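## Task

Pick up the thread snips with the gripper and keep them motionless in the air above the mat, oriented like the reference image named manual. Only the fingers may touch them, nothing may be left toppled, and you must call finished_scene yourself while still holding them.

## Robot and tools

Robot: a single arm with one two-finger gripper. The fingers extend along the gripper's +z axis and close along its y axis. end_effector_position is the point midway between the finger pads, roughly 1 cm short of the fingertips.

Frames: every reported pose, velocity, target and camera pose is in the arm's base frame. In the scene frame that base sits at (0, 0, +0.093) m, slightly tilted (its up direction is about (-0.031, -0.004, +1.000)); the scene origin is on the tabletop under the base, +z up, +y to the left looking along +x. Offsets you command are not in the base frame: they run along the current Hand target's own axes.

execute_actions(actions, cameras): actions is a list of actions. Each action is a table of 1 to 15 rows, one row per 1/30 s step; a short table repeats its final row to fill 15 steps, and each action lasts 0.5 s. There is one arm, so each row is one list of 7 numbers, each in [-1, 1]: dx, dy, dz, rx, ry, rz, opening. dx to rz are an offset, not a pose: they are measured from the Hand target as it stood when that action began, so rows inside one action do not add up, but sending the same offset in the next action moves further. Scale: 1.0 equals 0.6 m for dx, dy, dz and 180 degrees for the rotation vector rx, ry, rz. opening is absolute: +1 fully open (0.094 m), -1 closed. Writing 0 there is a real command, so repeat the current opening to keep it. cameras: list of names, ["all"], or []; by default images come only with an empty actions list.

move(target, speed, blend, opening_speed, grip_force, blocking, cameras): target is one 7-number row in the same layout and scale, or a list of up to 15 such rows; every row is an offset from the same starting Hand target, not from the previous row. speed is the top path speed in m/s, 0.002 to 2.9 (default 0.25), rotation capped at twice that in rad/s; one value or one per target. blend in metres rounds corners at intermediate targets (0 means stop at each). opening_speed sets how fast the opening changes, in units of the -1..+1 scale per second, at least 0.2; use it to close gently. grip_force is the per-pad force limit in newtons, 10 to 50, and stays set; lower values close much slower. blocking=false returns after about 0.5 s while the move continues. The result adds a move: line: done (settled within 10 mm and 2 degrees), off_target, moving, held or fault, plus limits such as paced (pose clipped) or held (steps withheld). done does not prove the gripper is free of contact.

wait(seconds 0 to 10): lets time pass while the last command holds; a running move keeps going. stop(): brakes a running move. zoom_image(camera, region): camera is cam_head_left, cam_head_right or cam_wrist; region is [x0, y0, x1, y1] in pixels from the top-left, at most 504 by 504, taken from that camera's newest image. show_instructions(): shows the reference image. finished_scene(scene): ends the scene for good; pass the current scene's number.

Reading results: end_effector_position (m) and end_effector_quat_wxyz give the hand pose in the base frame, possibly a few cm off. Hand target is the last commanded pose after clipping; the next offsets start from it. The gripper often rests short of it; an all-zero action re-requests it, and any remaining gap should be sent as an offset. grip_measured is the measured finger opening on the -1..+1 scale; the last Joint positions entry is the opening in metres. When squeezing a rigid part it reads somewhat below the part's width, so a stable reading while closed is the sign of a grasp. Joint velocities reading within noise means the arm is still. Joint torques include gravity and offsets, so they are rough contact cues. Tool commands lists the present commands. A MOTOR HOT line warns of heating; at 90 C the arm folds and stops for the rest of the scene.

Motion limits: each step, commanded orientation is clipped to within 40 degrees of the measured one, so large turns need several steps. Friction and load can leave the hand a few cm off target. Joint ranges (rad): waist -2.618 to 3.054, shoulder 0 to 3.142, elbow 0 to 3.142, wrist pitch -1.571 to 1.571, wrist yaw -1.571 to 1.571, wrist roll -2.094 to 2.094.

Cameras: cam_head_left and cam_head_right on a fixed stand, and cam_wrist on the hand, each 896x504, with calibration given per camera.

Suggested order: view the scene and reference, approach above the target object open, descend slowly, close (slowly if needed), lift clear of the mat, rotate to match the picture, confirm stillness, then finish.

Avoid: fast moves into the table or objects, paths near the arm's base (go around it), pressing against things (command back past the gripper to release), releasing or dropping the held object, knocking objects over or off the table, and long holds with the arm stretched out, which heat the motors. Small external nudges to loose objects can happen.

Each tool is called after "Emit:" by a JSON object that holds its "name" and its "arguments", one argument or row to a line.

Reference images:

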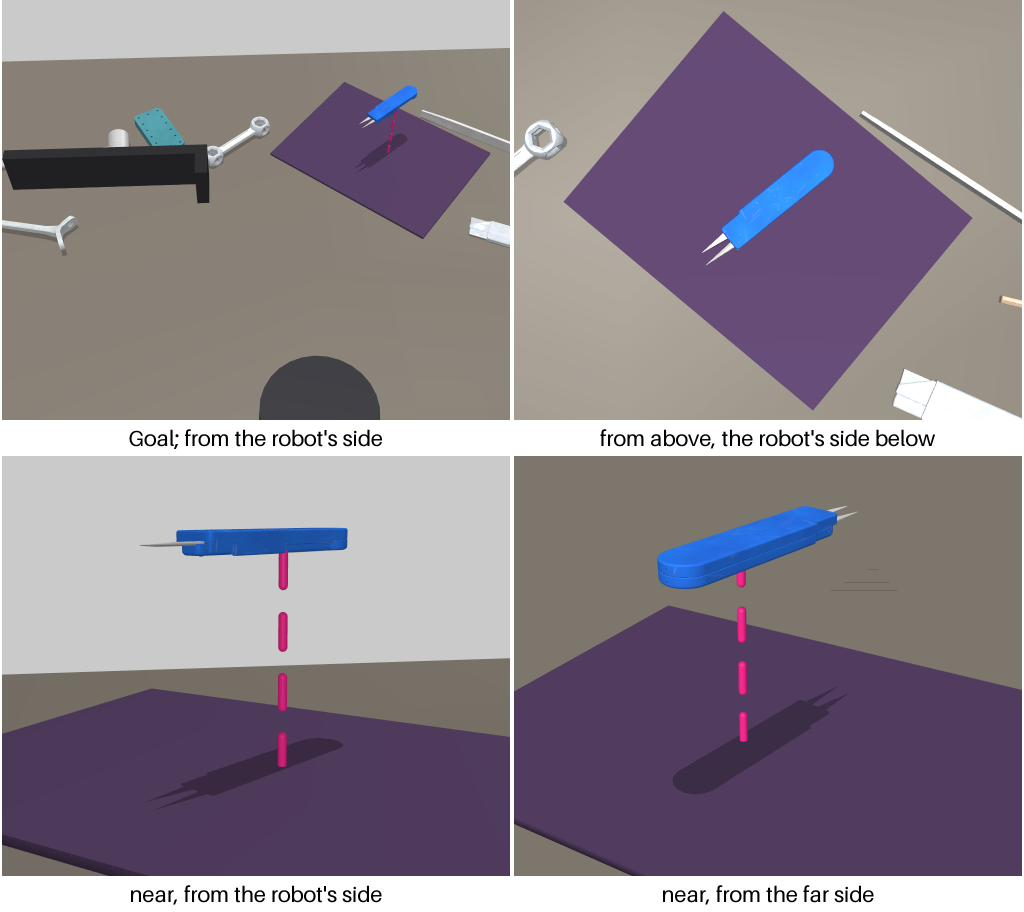

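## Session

Emit:
{"name": "execute_actions", "arguments": {
  "actions": []
}}

Scene clock: 0.00 s.
end_effector_position=(+0.4358, +0.0129, +0.0677) grip_measured=+1.000 end_effector_quat_wxyz=(+0.573, -0.041, +0.818, +0.036)
Joint positions: [-0.027 1.806 0.49 0.965 -0.131 -0.035 0.094]
Joint velocities: within noise
Joint torques (N m): no reading
Heat: 41 °C.
Hand target: +0.4378, +0.0130, +0.0723; +0.578, -0.041, +0.814, +0.036
Tool commands: gripper/opening=+1.0
camera_calibration:
cam_wrist: T_world_to_cam=[[0.0736484, -0.996714, -0.0337251, -0.0176724], [-0.848285, -0.0448274, -0.527639, 0.40594], [0.524393, 0.0674683, -0.848799, -0.0453823], [0, 0, 0, 1]] pos_world=[0.369453, 0.00364479, 0.175074]

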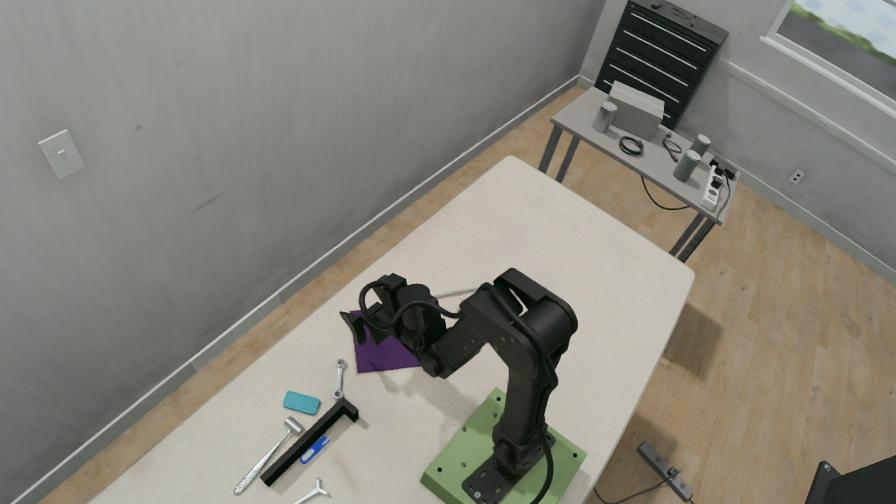

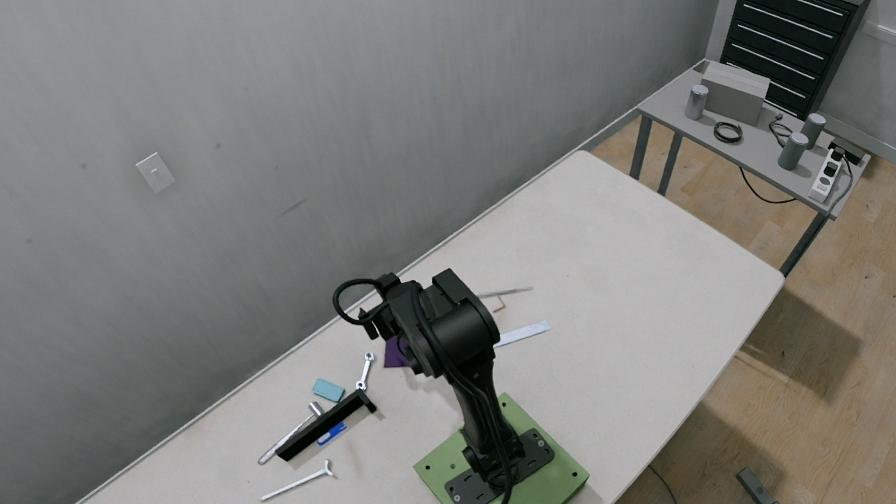

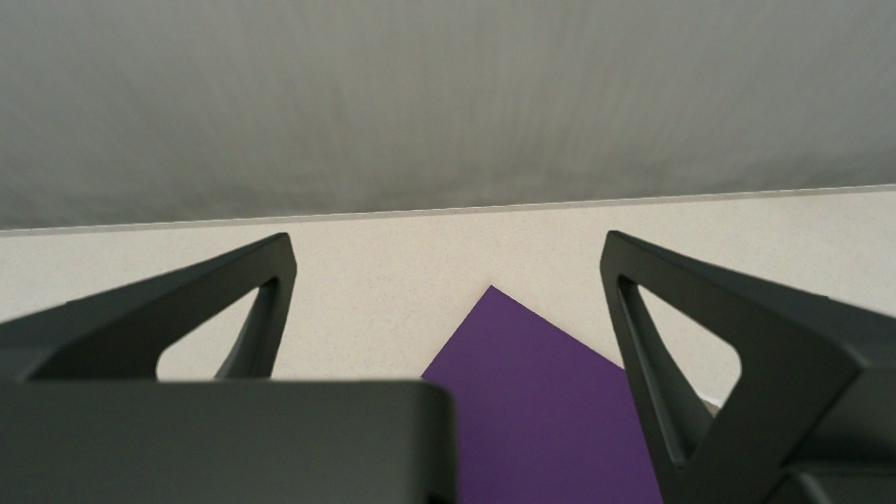

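Emit:
{"name": "zoom_image", "arguments": {
  "camera": "cam_head_left",
  "region": [230, 380, 370, 504]
}}

Emit:
{"name": "zoom_image", "arguments": {
  "camera": "cam_head_right",
  "region": [260, 370, 400, 494]
}}

Scaled by 3.600 from the camera's 896x504 image, which has a finer 1280x720 frame.

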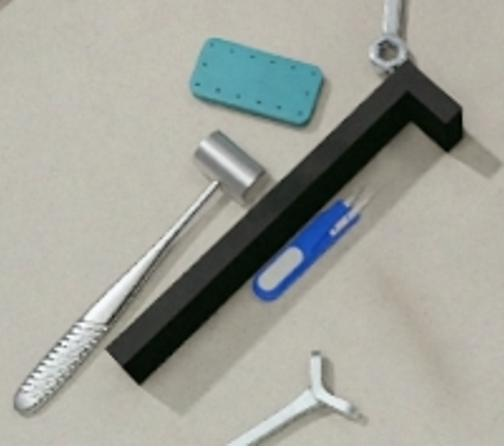

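Scaled by 3.600 from the camera's 896x504 image, which has a finer 1280x720 frame.

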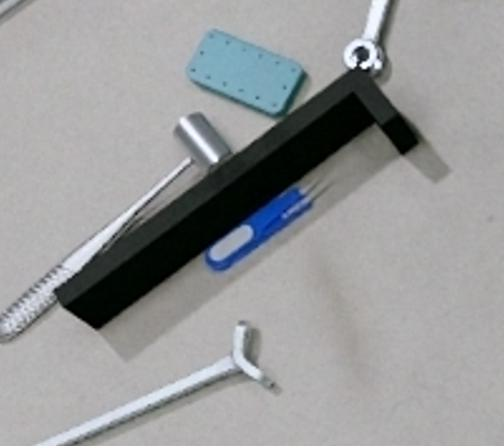

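Emit:
{"name": "move", "arguments": {
  "target": [0.066,0.466,-0.213,-0.305,0.306,-0.435,1],
  "speed": 0.5,
  "cameras": ["cam_wrist"]
}}

Emit:
{"name": "zoom_image", "arguments": {
  "camera": "cam_wrist",
  "region": [250, 0, 650, 225]
}}

Scene clock: 6.27 s.
end_effector_position=(+0.2727, +0.2754, +0.0834) grip_measured=+1.000 end_effector_quat_wxyz=(-0.010, +0.745, -0.666, +0.001)
Joint positions: [0.788 2.007 1.672 -1.215 0.001 -0.894 0.094]
Joint torques (N m): [0.08 -7.08 8.47 0.09 -0.01 -0.14]
Heat: 42 °C.
Hand target: +0.2744, +0.2762, +0.0800; -0.001, +0.749, -0.663, +0.001
Off the commanded pose: 0.004 m, 1 deg.
move: done
camera_calibration:
cam_wrist: T_world_to_cam=[[0.995995, 0.0793635, 0.0411712, -0.297571], [0.0381107, -0.793422, 0.607478, 0.157523], [0.0808777, -0.603476, -0.793269, 0.336815], [0, 0, 0, 1]] pos_world=[0.263136, 0.351858, 0.183744]
Images, in order (width x height): cam_wrist 896x504.

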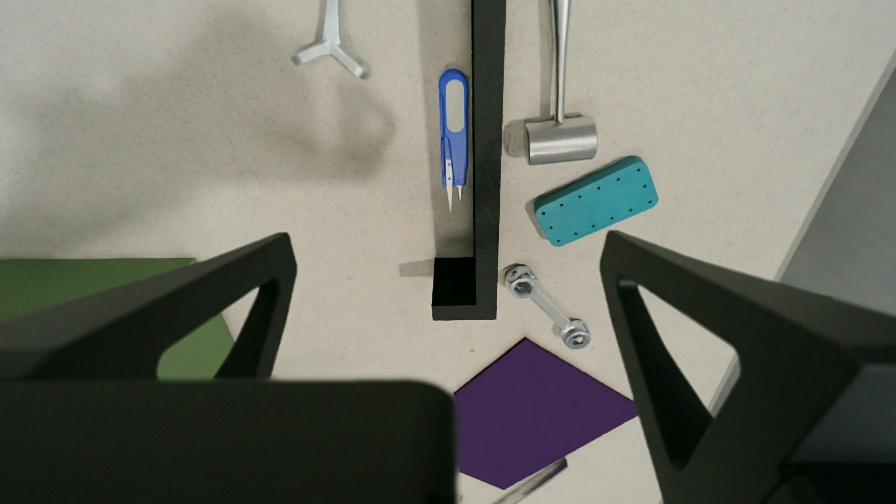

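Scaled by 1.260 from the camera's 896x504 image, which has a finer 1280x720 frame.

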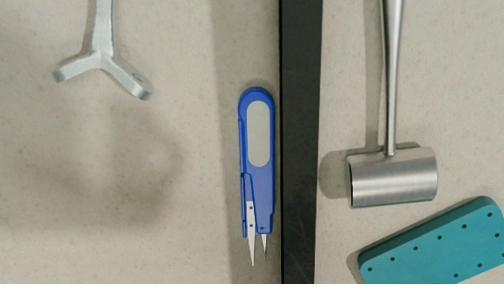

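Emit:
{"name": "move", "arguments": {
  "target": [0.045,-0.012,0.167,0,0,0.5,-0.3],
  "speed": 0.4,
  "cameras": ["cam_wrist"]
}}

Scene clock: 9.90 s.
end_effector_position=(+0.2852, +0.2524, -0.0096) grip_measured=-0.298 end_effector_quat_wxyz=(+0.006, -0.068, +0.998, +0.004)
Joint positions: [0.722 2.082 1.4 -0.873 0.001 0.586 0.033]
Joint torques (N m): [-0.14 -7.32 5.19 0.36 -0.03 0.08]
Heat: 41 °C.
Hand target: +0.2851, +0.2503, -0.0201; +0.001, -0.061, +0.998, +0.000
Off the commanded pose: 0.011 m, 1 deg.
move: off_target
camera_calibration:
cam_wrist: T_world_to_cam=[[0.104472, -0.994377, 0.0173032, 0.220588], [-0.791318, -0.0725742, 0.607083, 0.249883], [-0.602414, -0.0771156, -0.79445, 0.310214], [0, 0, 0, 1]] pos_world=[0.361569, 0.261405, 0.0909326]
Images, in order (width x height): cam_wrist 896x504.

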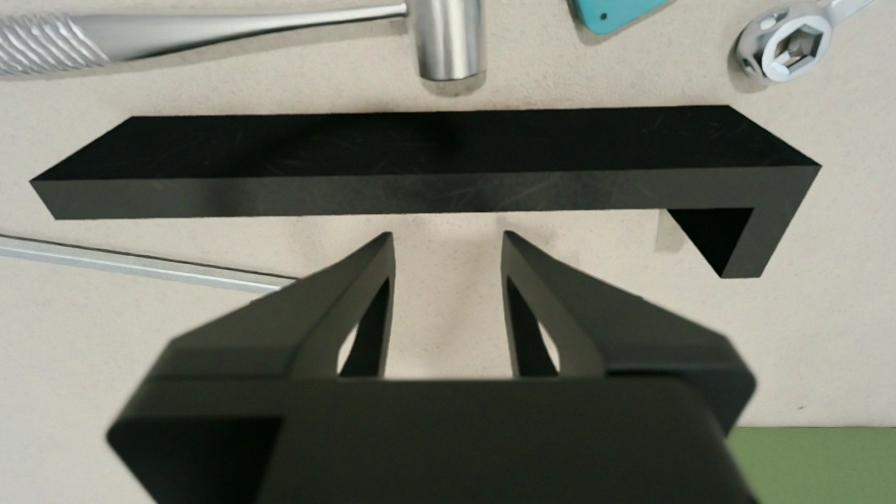

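Emit:
{"name": "move", "arguments": {
  "target": [
    [0.0135,0,0,0,0,0,-0.3],
    [0.0135,0,0.073,0,0,0,-0.3]
  ],
  "speed": 0.08,
  "cameras": ["cam_wrist","cam_head_left","cam_head_right"]
}}

Emit:
{"name": "zoom_image", "arguments": {
  "camera": "cam_head_right",
  "region": [240, 340, 420, 500]
}}

Emit:
{"name": "zoom_image", "arguments": {
  "camera": "cam_head_left",
  "region": [230, 340, 400, 500]
}}

Scene clock: 12.97 s.
end_effector_position=(+0.2727, +0.2451, -0.0541) grip_measured=-0.298 end_effector_quat_wxyz=(-0.008, -0.065, +0.998, -0.004)
Joint positions: [0.727 2.147 1.301 -0.742 -0.004 0.598 0.033]
Joint torques (N m): [0.62 -7.3 5.07 0.57 0 0.1]
Heat: 41 °C.
Hand target: +0.2771, +0.2494, -0.0639; +0.001, -0.061, +0.998, +0.000
Off the commanded pose: 0.012 m, 1 deg.
move: off_target
camera_calibration:
cam_wrist: T_world_to_cam=[[0.0979731, -0.994685, 0.0316718, 0.218063], [-0.774737, -0.0562562, 0.629776, 0.25913], [-0.624647, -0.0862384, -0.776131, 0.276109], [0, 0, 0, 1]] pos_world=[0.351863, 0.255293, 0.0441963]

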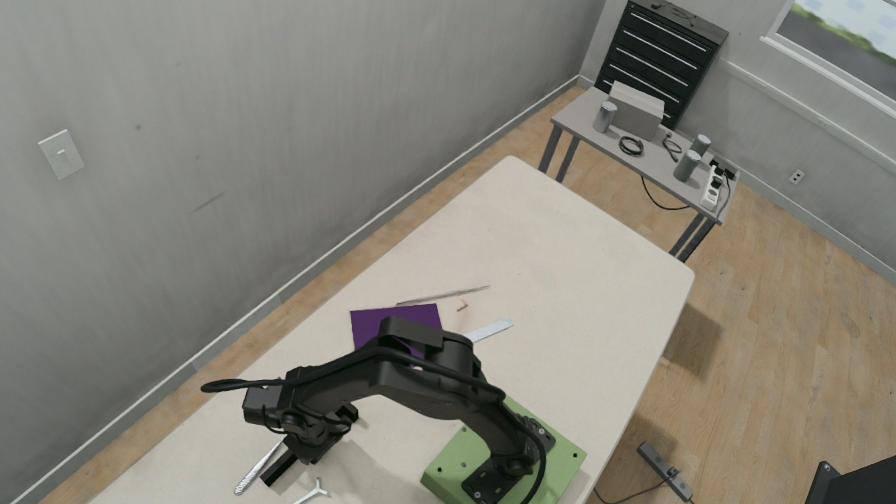

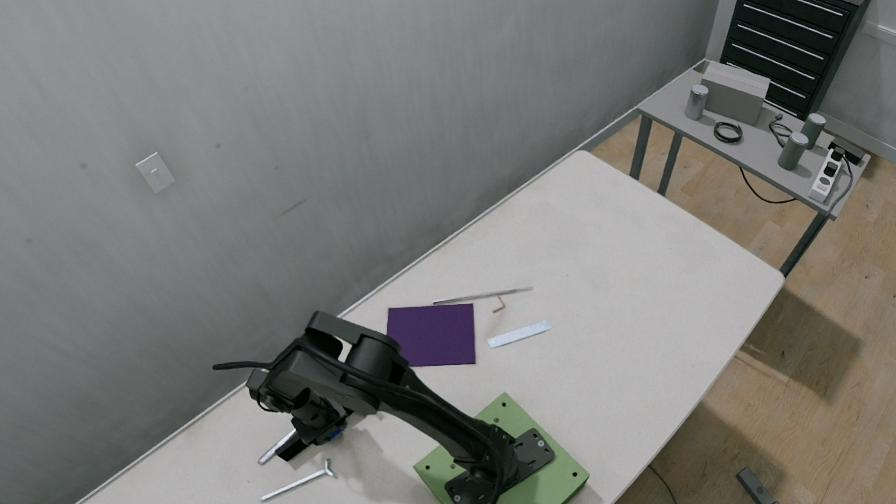

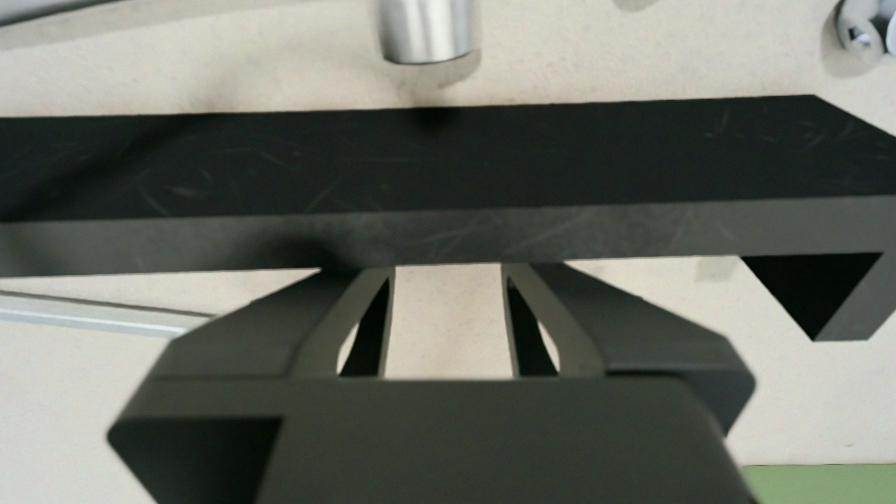

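Scaled by 2.800 from the camera's 896x504 image, which has a finer 1280x720 frame.

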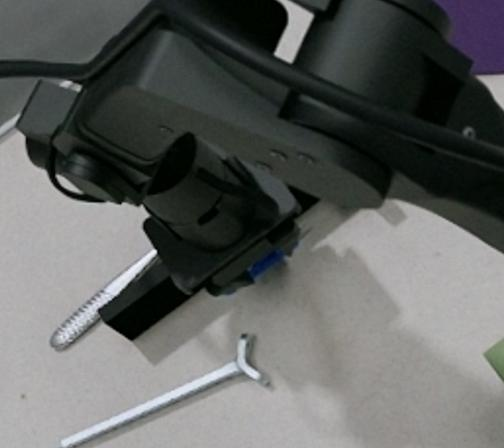

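Scaled by 2.965 from the camera's 896x504 image, which has a finer 1280x720 frame.

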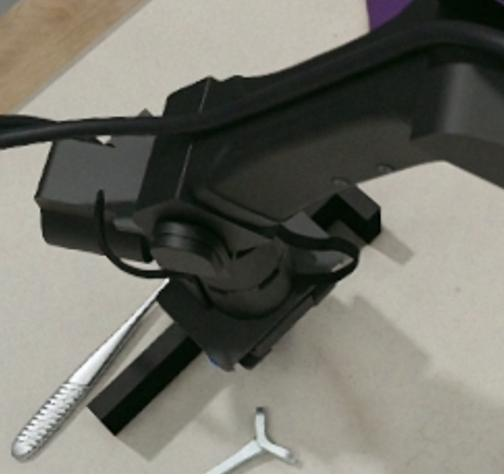

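Emit:
{"name": "move", "arguments": {
  "target": [
    [0,0,0.022,0,0,0,-0.3],
    [0.1,0,0.022,0,0,0,-0.3]
  ],
  "speed": 0.07,
  "cameras": []
}}

Emit:
{"name": "move", "arguments": {
  "target": [0,0,-0.2,0,0,0,1],
  "speed": 0.2,
  "cameras": ["cam_wrist","cam_head_right"]
}}

Emit:
{"name": "zoom_image", "arguments": {
  "camera": "cam_head_right",
  "region": [240, 340, 420, 500]
}}

Scene clock: 15.27 s.
end_effector_position=(+0.2306, +0.2507, -0.0737) grip_measured=-0.298 end_effector_quat_wxyz=(+0.019, -0.066, +0.998, +0.010)
Joint positions: [0.831 2.074 1.076 -0.533 0.012 0.699 0.033]
Joint torques (N m): [0.81 -8.47 2.85 0.13 -0.12 0.11]
Heat: 41 °C.
Hand target: +0.2175, +0.2421, -0.0773; +0.001, -0.061, +0.998, +0.000
Off the commanded pose: 0.016 m, 2 deg.
move: off_target
No camera images: "cameras" was empty.

Scene clock: 16.73 s.
end_effector_position=(+0.2161, +0.2388, +0.0320) grip_measured=+0.998 end_effector_quat_wxyz=(-0.007, -0.064, +0.998, -0.008)
Joint positions: [0.833 1.847 1.241 -0.986 0.002 0.705 0.094]
Joint torques (N m): [0.62 -8.95 7.23 -0.01 -0.03 0.09]
Heat: 41 °C.
Hand target: +0.2173, +0.2421, +0.0427; +0.001, -0.061, +0.998, +0.000
Off the commanded pose: 0.011 m, 1 deg.
move: off_target
camera_calibration:
cam_wrist: T_world_to_cam=[[0.0967741, -0.994486, 0.0404114, 0.214499], [-0.776254, -0.0500011, 0.628434, 0.159501], [-0.622948, -0.0921856, -0.776812, 0.308064], [0, 0, 0, 1]] pos_world=[0.294963, 0.24969, 0.130403]
Images, in order (width x height): cam_head_right 896x504, cam_wrist 896x504.

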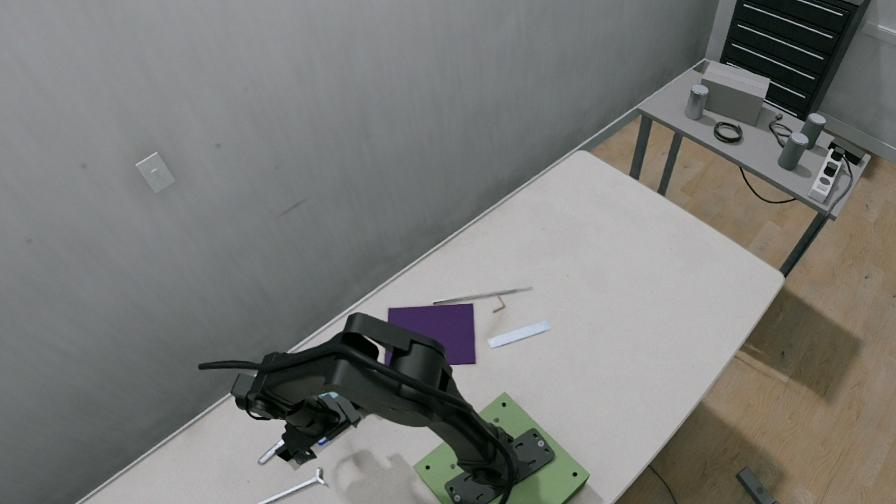

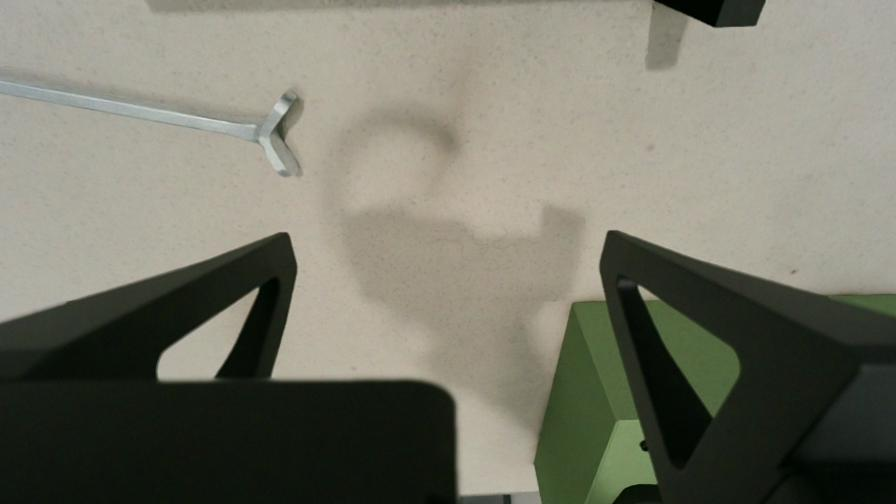

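Scaled by 2.800 from the camera's 896x504 image, which has a finer 1280x720 frame.

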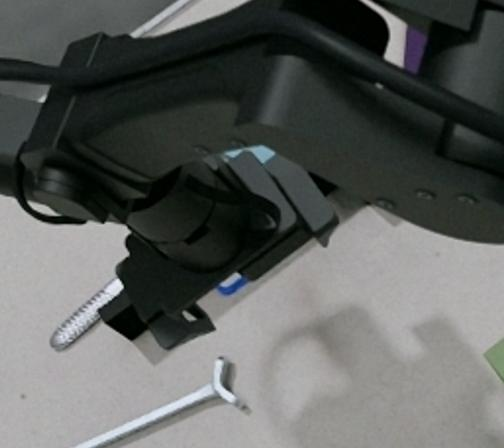

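Emit:
{"name": "move", "arguments": {
  "target": [-0.078,0.0475,-0.083,0,0,-0.5,1],
  "speed": 0.4,
  "cameras": ["cam_wrist"]
}}

Emit:
{"name": "zoom_image", "arguments": {
  "camera": "cam_wrist",
  "region": [300, 0, 600, 225]
}}

Scene clock: 20.60 s.
end_effector_position=(+0.2573, +0.2759, +0.0951) grip_measured=+0.998 end_effector_quat_wxyz=(-0.009, +0.747, -0.665, +0.001)
Joint positions: [0.819 1.964 1.657 -1.246 0.002 -0.867 0.094]
Joint torques (N m): [-0.34 -6.87 8.46 0.09 -0.02 -0.12]
Heat: 41 °C.
Hand target: +0.2601, +0.2760, +0.0925; -0.001, +0.749, -0.663, +0.001
Off the commanded pose: 0.004 m, 1 deg.
move: done
camera_calibration:
cam_wrist: T_world_to_cam=[[0.995775, 0.0828243, 0.0396619, -0.283528], [0.0416831, -0.792507, 0.608437, 0.150091], [0.0818257, -0.604213, -0.79261, 0.347607], [0, 0, 0, 1]] pos_world=[0.24763, 0.35246, 0.195442]
Images, in order (width x height): cam_wrist 896x504.

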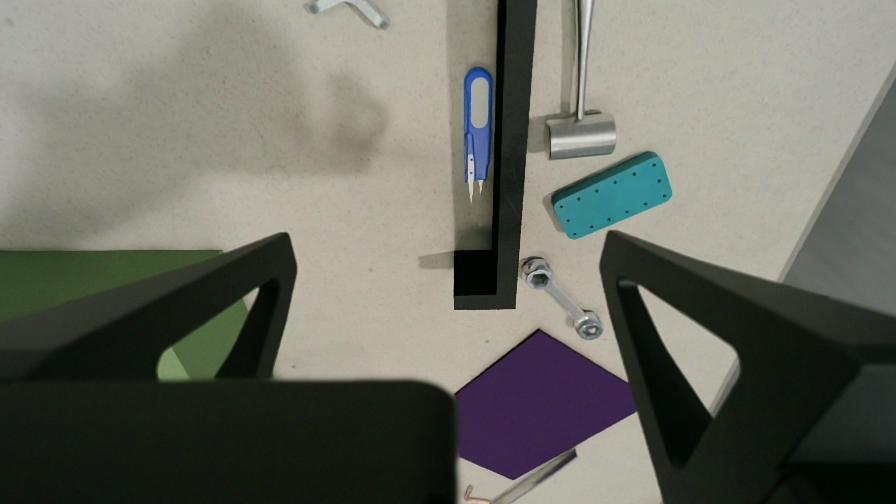

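Scaled by 1.680 from the camera's 896x504 image, which has a finer 1280x720 frame.

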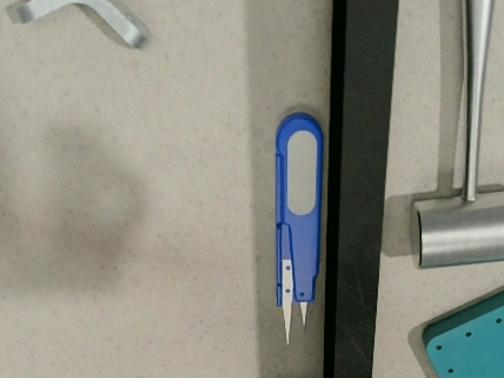

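Emit:
{"name": "move", "arguments": {
  "target": [
    [0.053,-0.045,0.12,0,0,0.5,-0.3],
    [0.053,-0.045,0.221,0,0,0.5,-0.3],
    [0.053,-0.045,0.265,0,0,0.5,-0.3]
  ],
  "speed": [0.4,0.2,0.06],
  "cameras": ["cam_wrist"]
}}

Scene clock: 25.53 s.
end_effector_position=(+0.2736, +0.2424, -0.0521) grip_measured=-0.298 end_effector_quat_wxyz=(-0.031, -0.068, +0.997, -0.005)
Joint positions: [0.708 2.169 1.347 -0.803 -0.03 0.57 0.033]
Joint torques (N m): [-0.21 -6.91 5.15 0.9 0.25 0.09]
Heat: 41 °C.
Hand target: +0.2912, +0.2478, -0.0663; +0.001, -0.061, +0.998, +0.000
Off the commanded pose: 0.023 m, 4 deg.
move: off_target
camera_calibration:
cam_wrist: T_world_to_cam=[[0.105981, -0.99386, 0.0317787, 0.212759], [-0.744696, -0.0581518, 0.664865, 0.252501], [-0.658935, -0.0941282, -0.746287, 0.290729], [0, 0, 0, 1]] pos_world=[0.35706, 0.253502, 0.0423267]
Images, in order (width x height): cam_wrist 896x504.

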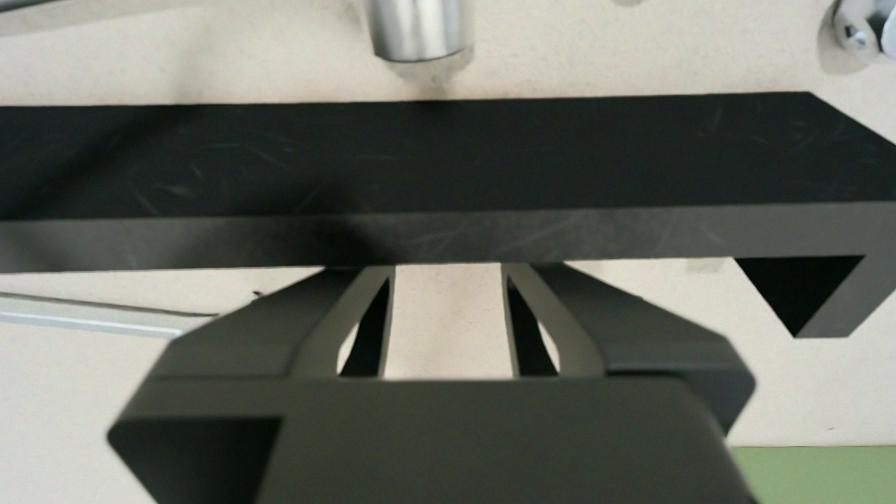

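Emit:
{"name": "move", "arguments": {
  "target": [
    [0.05,0,-0.2,0,0,0,-0.3],
    [0.063,-0.0225,-0.2,0,0,-0.5,-0.3],
    [0.063,-0.0225,-0.077,0,0,-0.5,-0.3]
  ],
  "speed": [0.2,0.4,0.2],
  "cameras": ["cam_wrist"]
}}

Scene clock: 32.47 s.
end_effector_position=(+0.2540, +0.2303, -0.0137) grip_measured=-0.298 end_effector_quat_wxyz=(-0.003, +0.747, -0.665, +0.004)
Joint positions: [0.737 1.969 1.21 -0.806 0.007 -0.95 0.033]
Joint torques (N m): [-0.32 -6.69 5.34 0.37 -0.06 -0.14]
Heat: 41 °C.
Hand target: +0.2552, +0.2298, -0.0202; -0.001, +0.749, -0.663, +0.001
Off the commanded pose: 0.007 m, 1 deg.
move: done
camera_calibration:
cam_wrist: T_world_to_cam=[[0.995841, 0.0843677, 0.0344037, -0.272658], [0.0450879, -0.784439, 0.618565, 0.177675], [0.0791745, -0.614441, -0.78498, 0.237257], [0, 0, 0, 1]] pos_world=[0.244728, 0.308159, 0.0857195]
Images, in order (width x height): cam_wrist 896x504.

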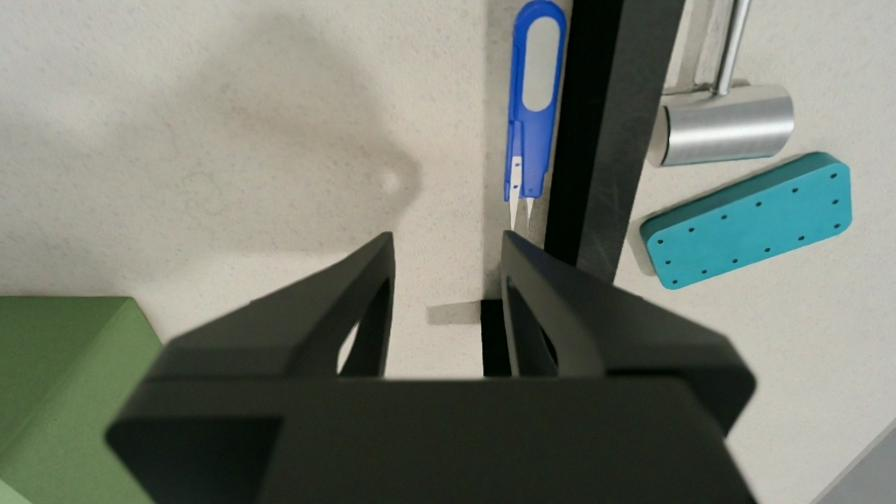

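Emit:
{"name": "move", "arguments": {
  "target": [
    [0,0,-0.117,0,0,0,0.85],
    [-0.032,-0.041,-0.117,0,0,0.5,0.85],
    [-0.032,-0.041,0.05,0,0,0.5,0.85],
    [-0.032,-0.041,0.083,0,0,0.5,0.85]
  ],
  "speed": [0.2,0.4,0.2,0.06],
  "cameras": ["cam_wrist"]
}}

Scene clock: 38.73 s.
end_effector_position=(+0.2701, +0.2504, -0.0587) grip_measured=+0.848 end_effector_quat_wxyz=(-0.011, -0.068, +0.998, +0.000)
Joint positions: [0.738 2.162 1.305 -0.731 -0.015 0.602 0.087]
Joint torques (N m): [0.01 -7.05 4.96 0.61 0.12 0.09]
Heat: 41 °C.
Hand target: +0.2774, +0.2518, -0.0700; +0.001, -0.061, +0.998, +0.000
Off the commanded pose: 0.014 m, 2 deg.
move: off_target
camera_calibration:
cam_wrist: T_world_to_cam=[[0.103675, -0.994332, 0.0235854, 0.221633], [-0.769539, -0.0651681, 0.635265, 0.261371], [-0.630127, -0.0840108, -0.771934, 0.272496], [0, 0, 0, 1]] pos_world=[0.349865, 0.260302, 0.0390813]
Images, in order (width x height): cam_wrist 896x504.

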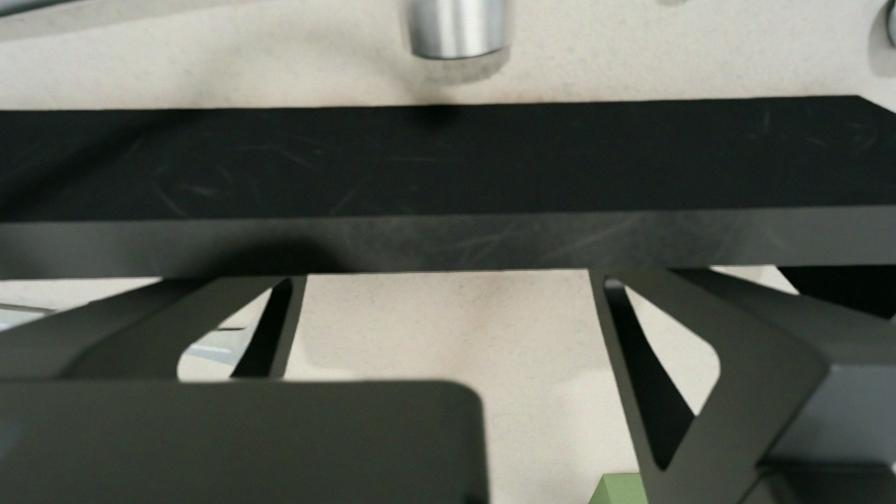

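Emit:
{"name": "move", "arguments": {
  "target": [0,0,0.012,0,0,0,0.85],
  "speed": 0.05
}}

Emit:
{"name": "move", "arguments": {
  "target": [0,0,0,0,0,0,0.3],
  "opening_speed": 0.3,
  "cameras": ["cam_wrist","cam_head_right"]
}}

Emit:
{"name": "zoom_image", "arguments": {
  "camera": "cam_head_right",
  "region": [240, 340, 420, 500]
}}

Scene clock: 39.70 s.
end_effector_position=(+0.2679, +0.2511, -0.0634) grip_measured=+0.848 end_effector_quat_wxyz=(-0.016, -0.067, +0.998, +0.003)
Joint positions: [0.738 2.172 1.299 -0.719 -0.025 0.602 0.087]
Joint torques (N m): [0.01 -6.71 4.74 0.69 0.23 0.09]
Heat: 41 °C.
Hand target: +0.2774, +0.2518, -0.0772; +0.001, -0.061, +0.998, +0.000
Off the commanded pose: 0.017 m, 2 deg.
move: off_target

Scene clock: 41.73 s.
end_effector_position=(+0.2672, +0.2546, -0.0648) grip_measured=+0.302 end_effector_quat_wxyz=(-0.017, -0.069, +0.997, +0.009)
Joint positions: [0.742 2.176 1.299 -0.709 -0.035 0.602 0.061]
Joint torques (N m): [-0.39 -7.02 4.85 0.6 0.31 0.09]
Heat: 41 °C.
Hand target: +0.2774, +0.2519, -0.0771; +0.001, -0.061, +0.998, +0.000
Off the commanded pose: 0.016 m, 2 deg.
move: off_target
camera_calibration:
cam_wrist: T_world_to_cam=[[0.107297, -0.994209, 0.00596368, 0.224137], [-0.761675, -0.0783433, 0.643206, 0.265126], [-0.639014, -0.0735565, -0.76567, 0.266464], [0, 0, 0, 1]] pos_world=[0.348165, 0.26321, 0.0321562]
Images, in order (width x height): cam_head_right 896x504, cam_wrist 896x504.

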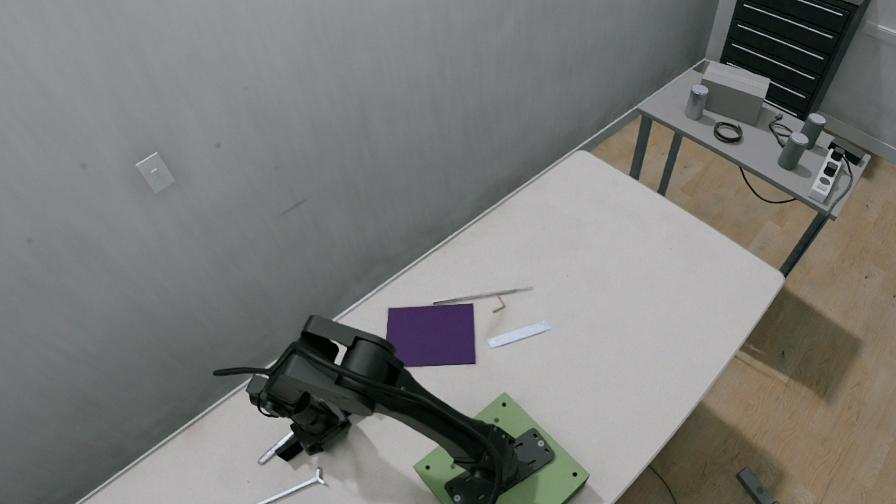

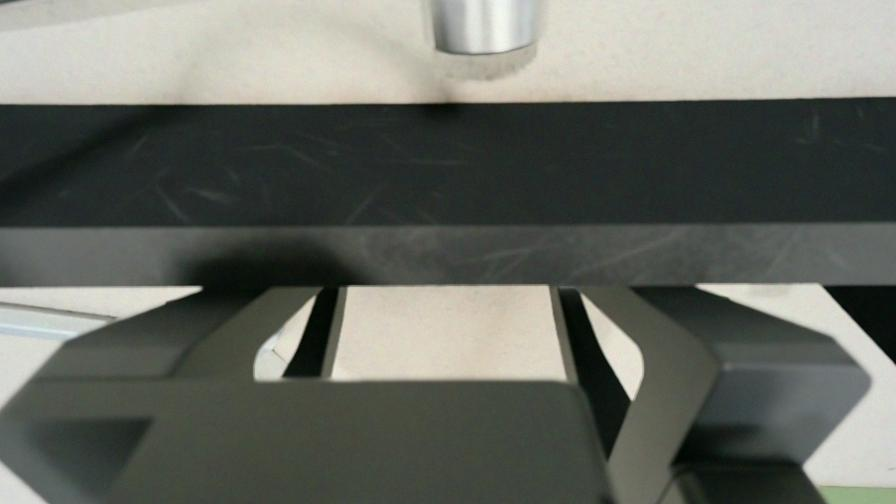

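Scaled by 2.800 from the camera's 896x504 image, which has a finer 1280x720 frame.

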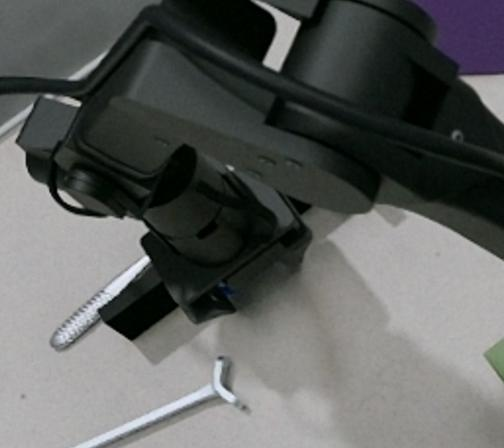

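Emit:
{"name": "move", "arguments": {
  "target": [
    [0,0,0,0,0,0,0.85],
    [0.05,0,-0.13,0,0,0,0.85],
    [0.056,0,-0.124,0,-0.167,0,0.85],
    [0.006,0,-0.038,0,-0.167,0,0.85],
    [-0.011,0,-0.008,0,-0.167,0,0.85]
  ],
  "speed": [0.2,0.2,0.3,0.2,0.06],
  "cameras": ["all"]
}}

Emit:
{"name": "zoom_image", "arguments": {
  "camera": "cam_head_right",
  "region": [240, 340, 420, 500]
}}

Scene clock: 48.10 s.
end_effector_position=(+0.2784, +0.2500, -0.0682) grip_measured=+0.848 end_effector_quat_wxyz=(+0.257, -0.057, +0.965, +0.017)
Joint positions: [0.897 2.005 0.818 0.005 0.355 0.709 0.087]
Joint torques (N m): [-0.35 -5.38 6.05 0.95 0.19 -0.11]
Heat: 41 °C.
Hand target: +0.2839, +0.2525, -0.0724; +0.260, -0.059, +0.964, +0.016
Off the commanded pose: 0.007 m, 0 deg.
move: done
camera_calibration:
cam_wrist: T_world_to_cam=[[0.0784091, -0.996917, 0.0030812, 0.226934], [-0.986322, -0.0771256, 0.145671, 0.303817], [-0.144985, -0.014461, -0.989328, 0.103027], [0, 0, 0, 1]] pos_world=[0.296805, 0.251156, 0.0569709]

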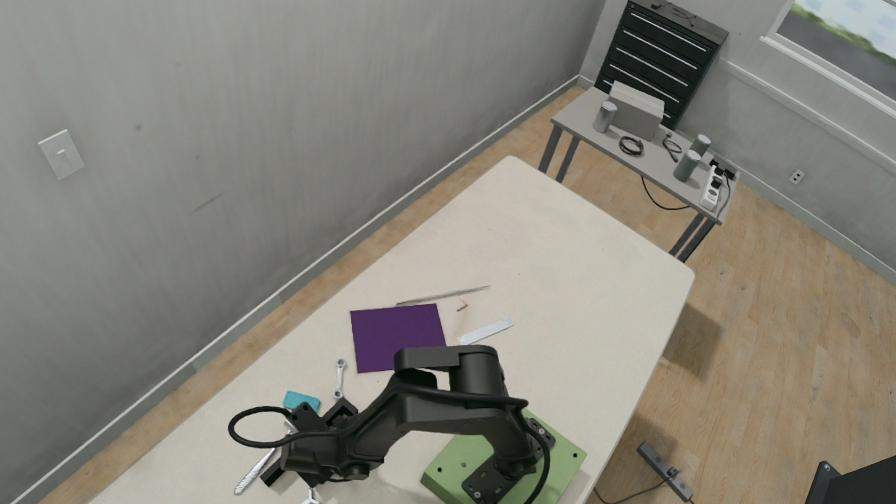

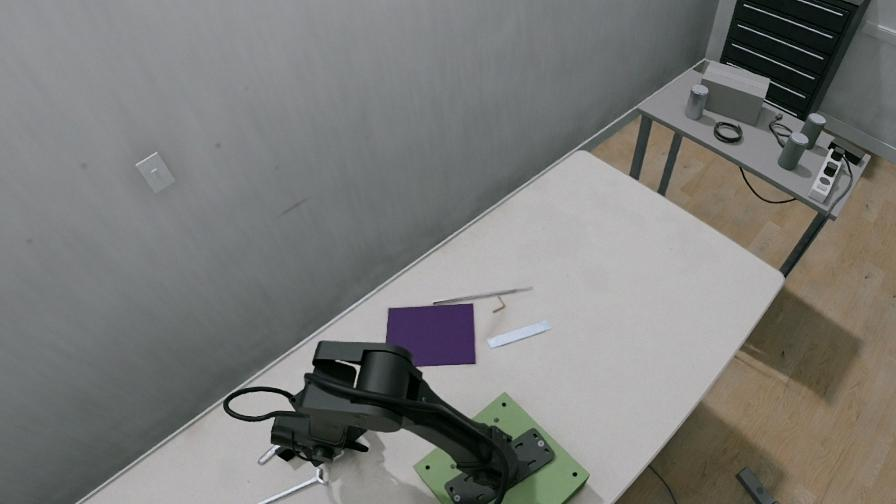

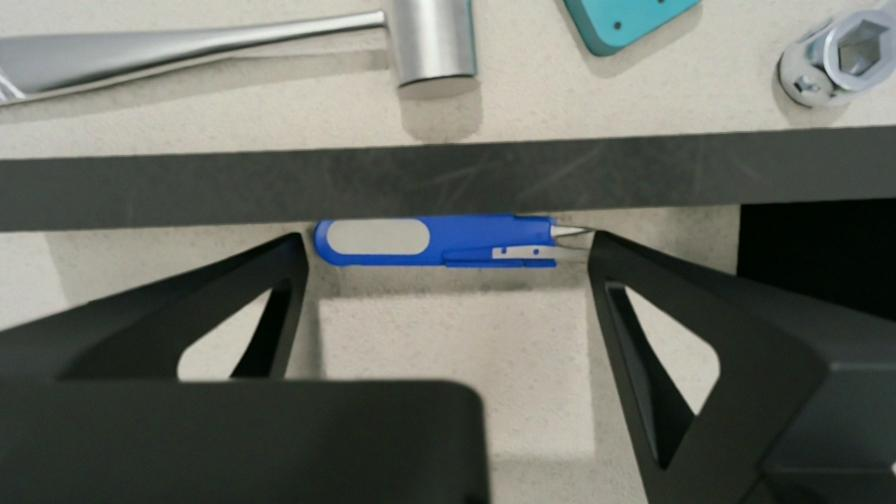

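Scaled by 2.800 from the camera's 896x504 image, which has a finer 1280x720 frame.

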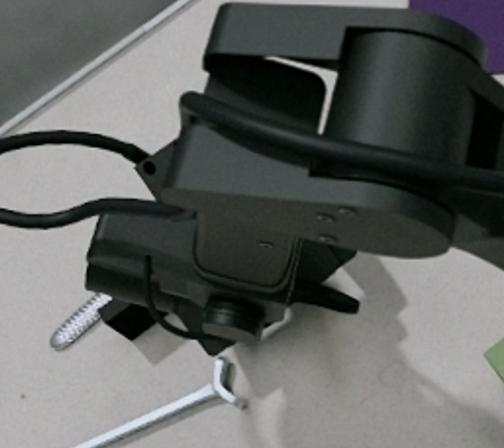

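Emit:
{"name": "move", "arguments": {
  "target": [0,0,0,0,0,0,0.35],
  "opening_speed": 0.3,
  "cameras": ["cam_wrist"]
}}

Scene clock: 55.20 s.
end_effector_position=(+0.2786, +0.2503, -0.0681) grip_measured=+0.474 end_effector_quat_wxyz=(+0.257, -0.057, +0.965, +0.017)
Joint positions: [0.897 2.005 0.818 0.007 0.354 0.708 0.069]
Joint torques (N m): [-0.38 -5.42 6.04 0.95 0.19 -0.13]
Heat: 41 °C.
Hand target: +0.2840, +0.2525, -0.0724; +0.260, -0.059, +0.964, +0.016
Off the commanded pose: 0.007 m, 0 deg.
move: done
camera_calibration:
cam_wrist: T_world_to_cam=[[0.0795264, -0.99683, 0.00232617, 0.226823], [-0.986351, -0.0783524, 0.144822, 0.304183], [-0.144181, -0.0138116, -0.989455, 0.102735], [0, 0, 0, 1]] pos_world=[0.296805, 0.251357, 0.0570716]
Images, in order (width x height): cam_wrist 896x504.

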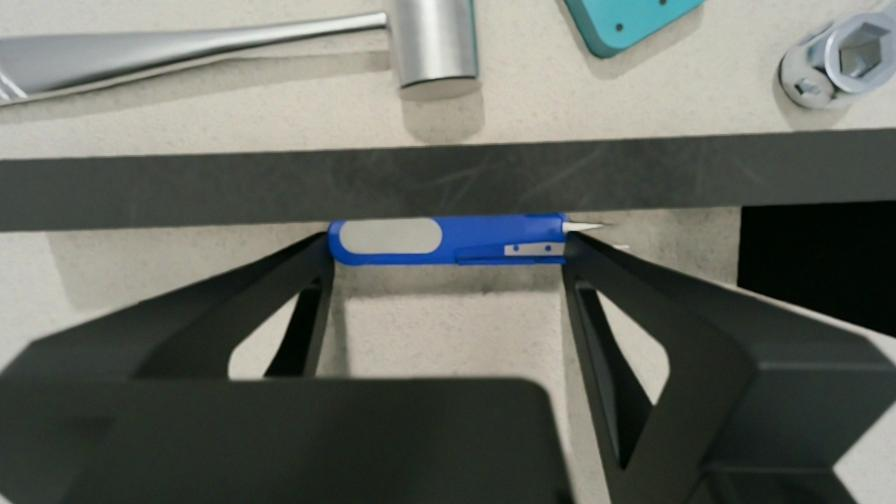

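Emit:
{"name": "move", "arguments": {
  "target": [-0.165,0,-0.386,0,0,0,0.25],
  "speed": 0.2,
  "cameras": ["all"]
}}

Scene clock: 58.47 s.
end_effector_position=(+0.2526, +0.2495, +0.1644) grip_measured=+0.474 end_effector_quat_wxyz=(+0.246, -0.065, +0.967, +0.011)
Joint positions: [0.959 1.558 1.343 -1.011 0.366 0.76 0.069]
Joint torques (N m): [0.88 -7.13 8.66 0.63 0.37 0.1]
Heat: 41 °C.
Hand target: +0.2534, +0.2489, +0.1776; +0.260, -0.059, +0.964, +0.016
Off the commanded pose: 0.013 m, 2 deg.
move: off_target
camera_calibration:
cam_wrist: T_world_to_cam=[[0.0917287, -0.995629, 0.0175752, 0.221608], [-0.982003, -0.087519, 0.167361, 0.242342], [-0.165091, -0.0326107, -0.985739, 0.338428], [0, 0, 0, 1]] pos_world=[0.273524, 0.252885, 0.289149]

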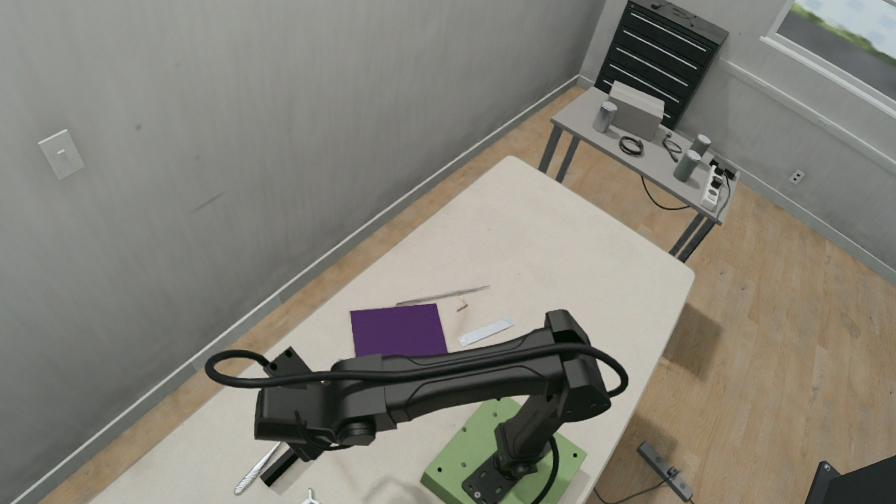

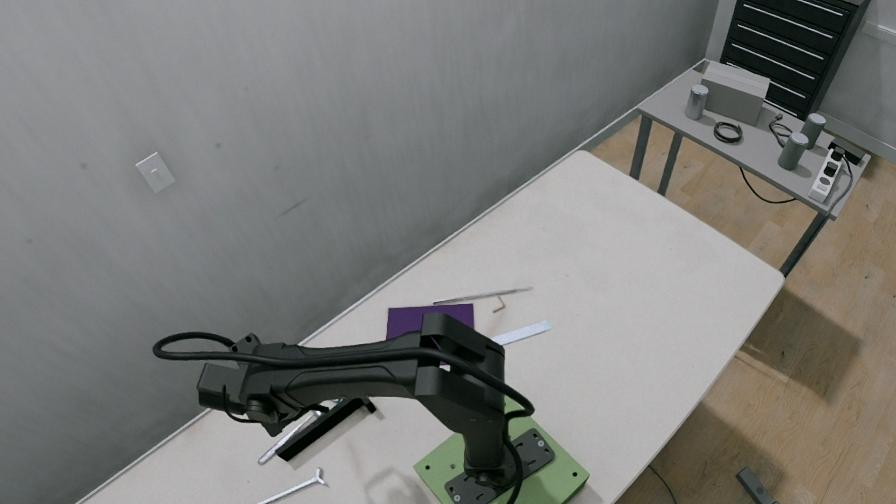

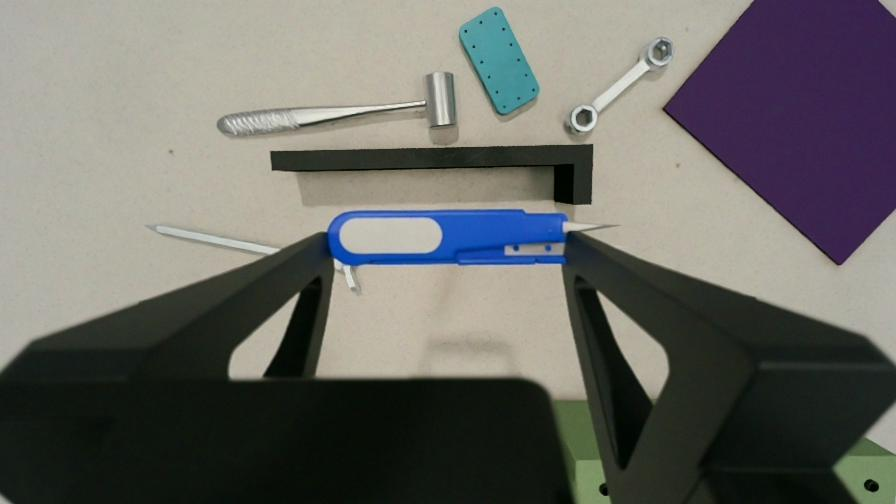

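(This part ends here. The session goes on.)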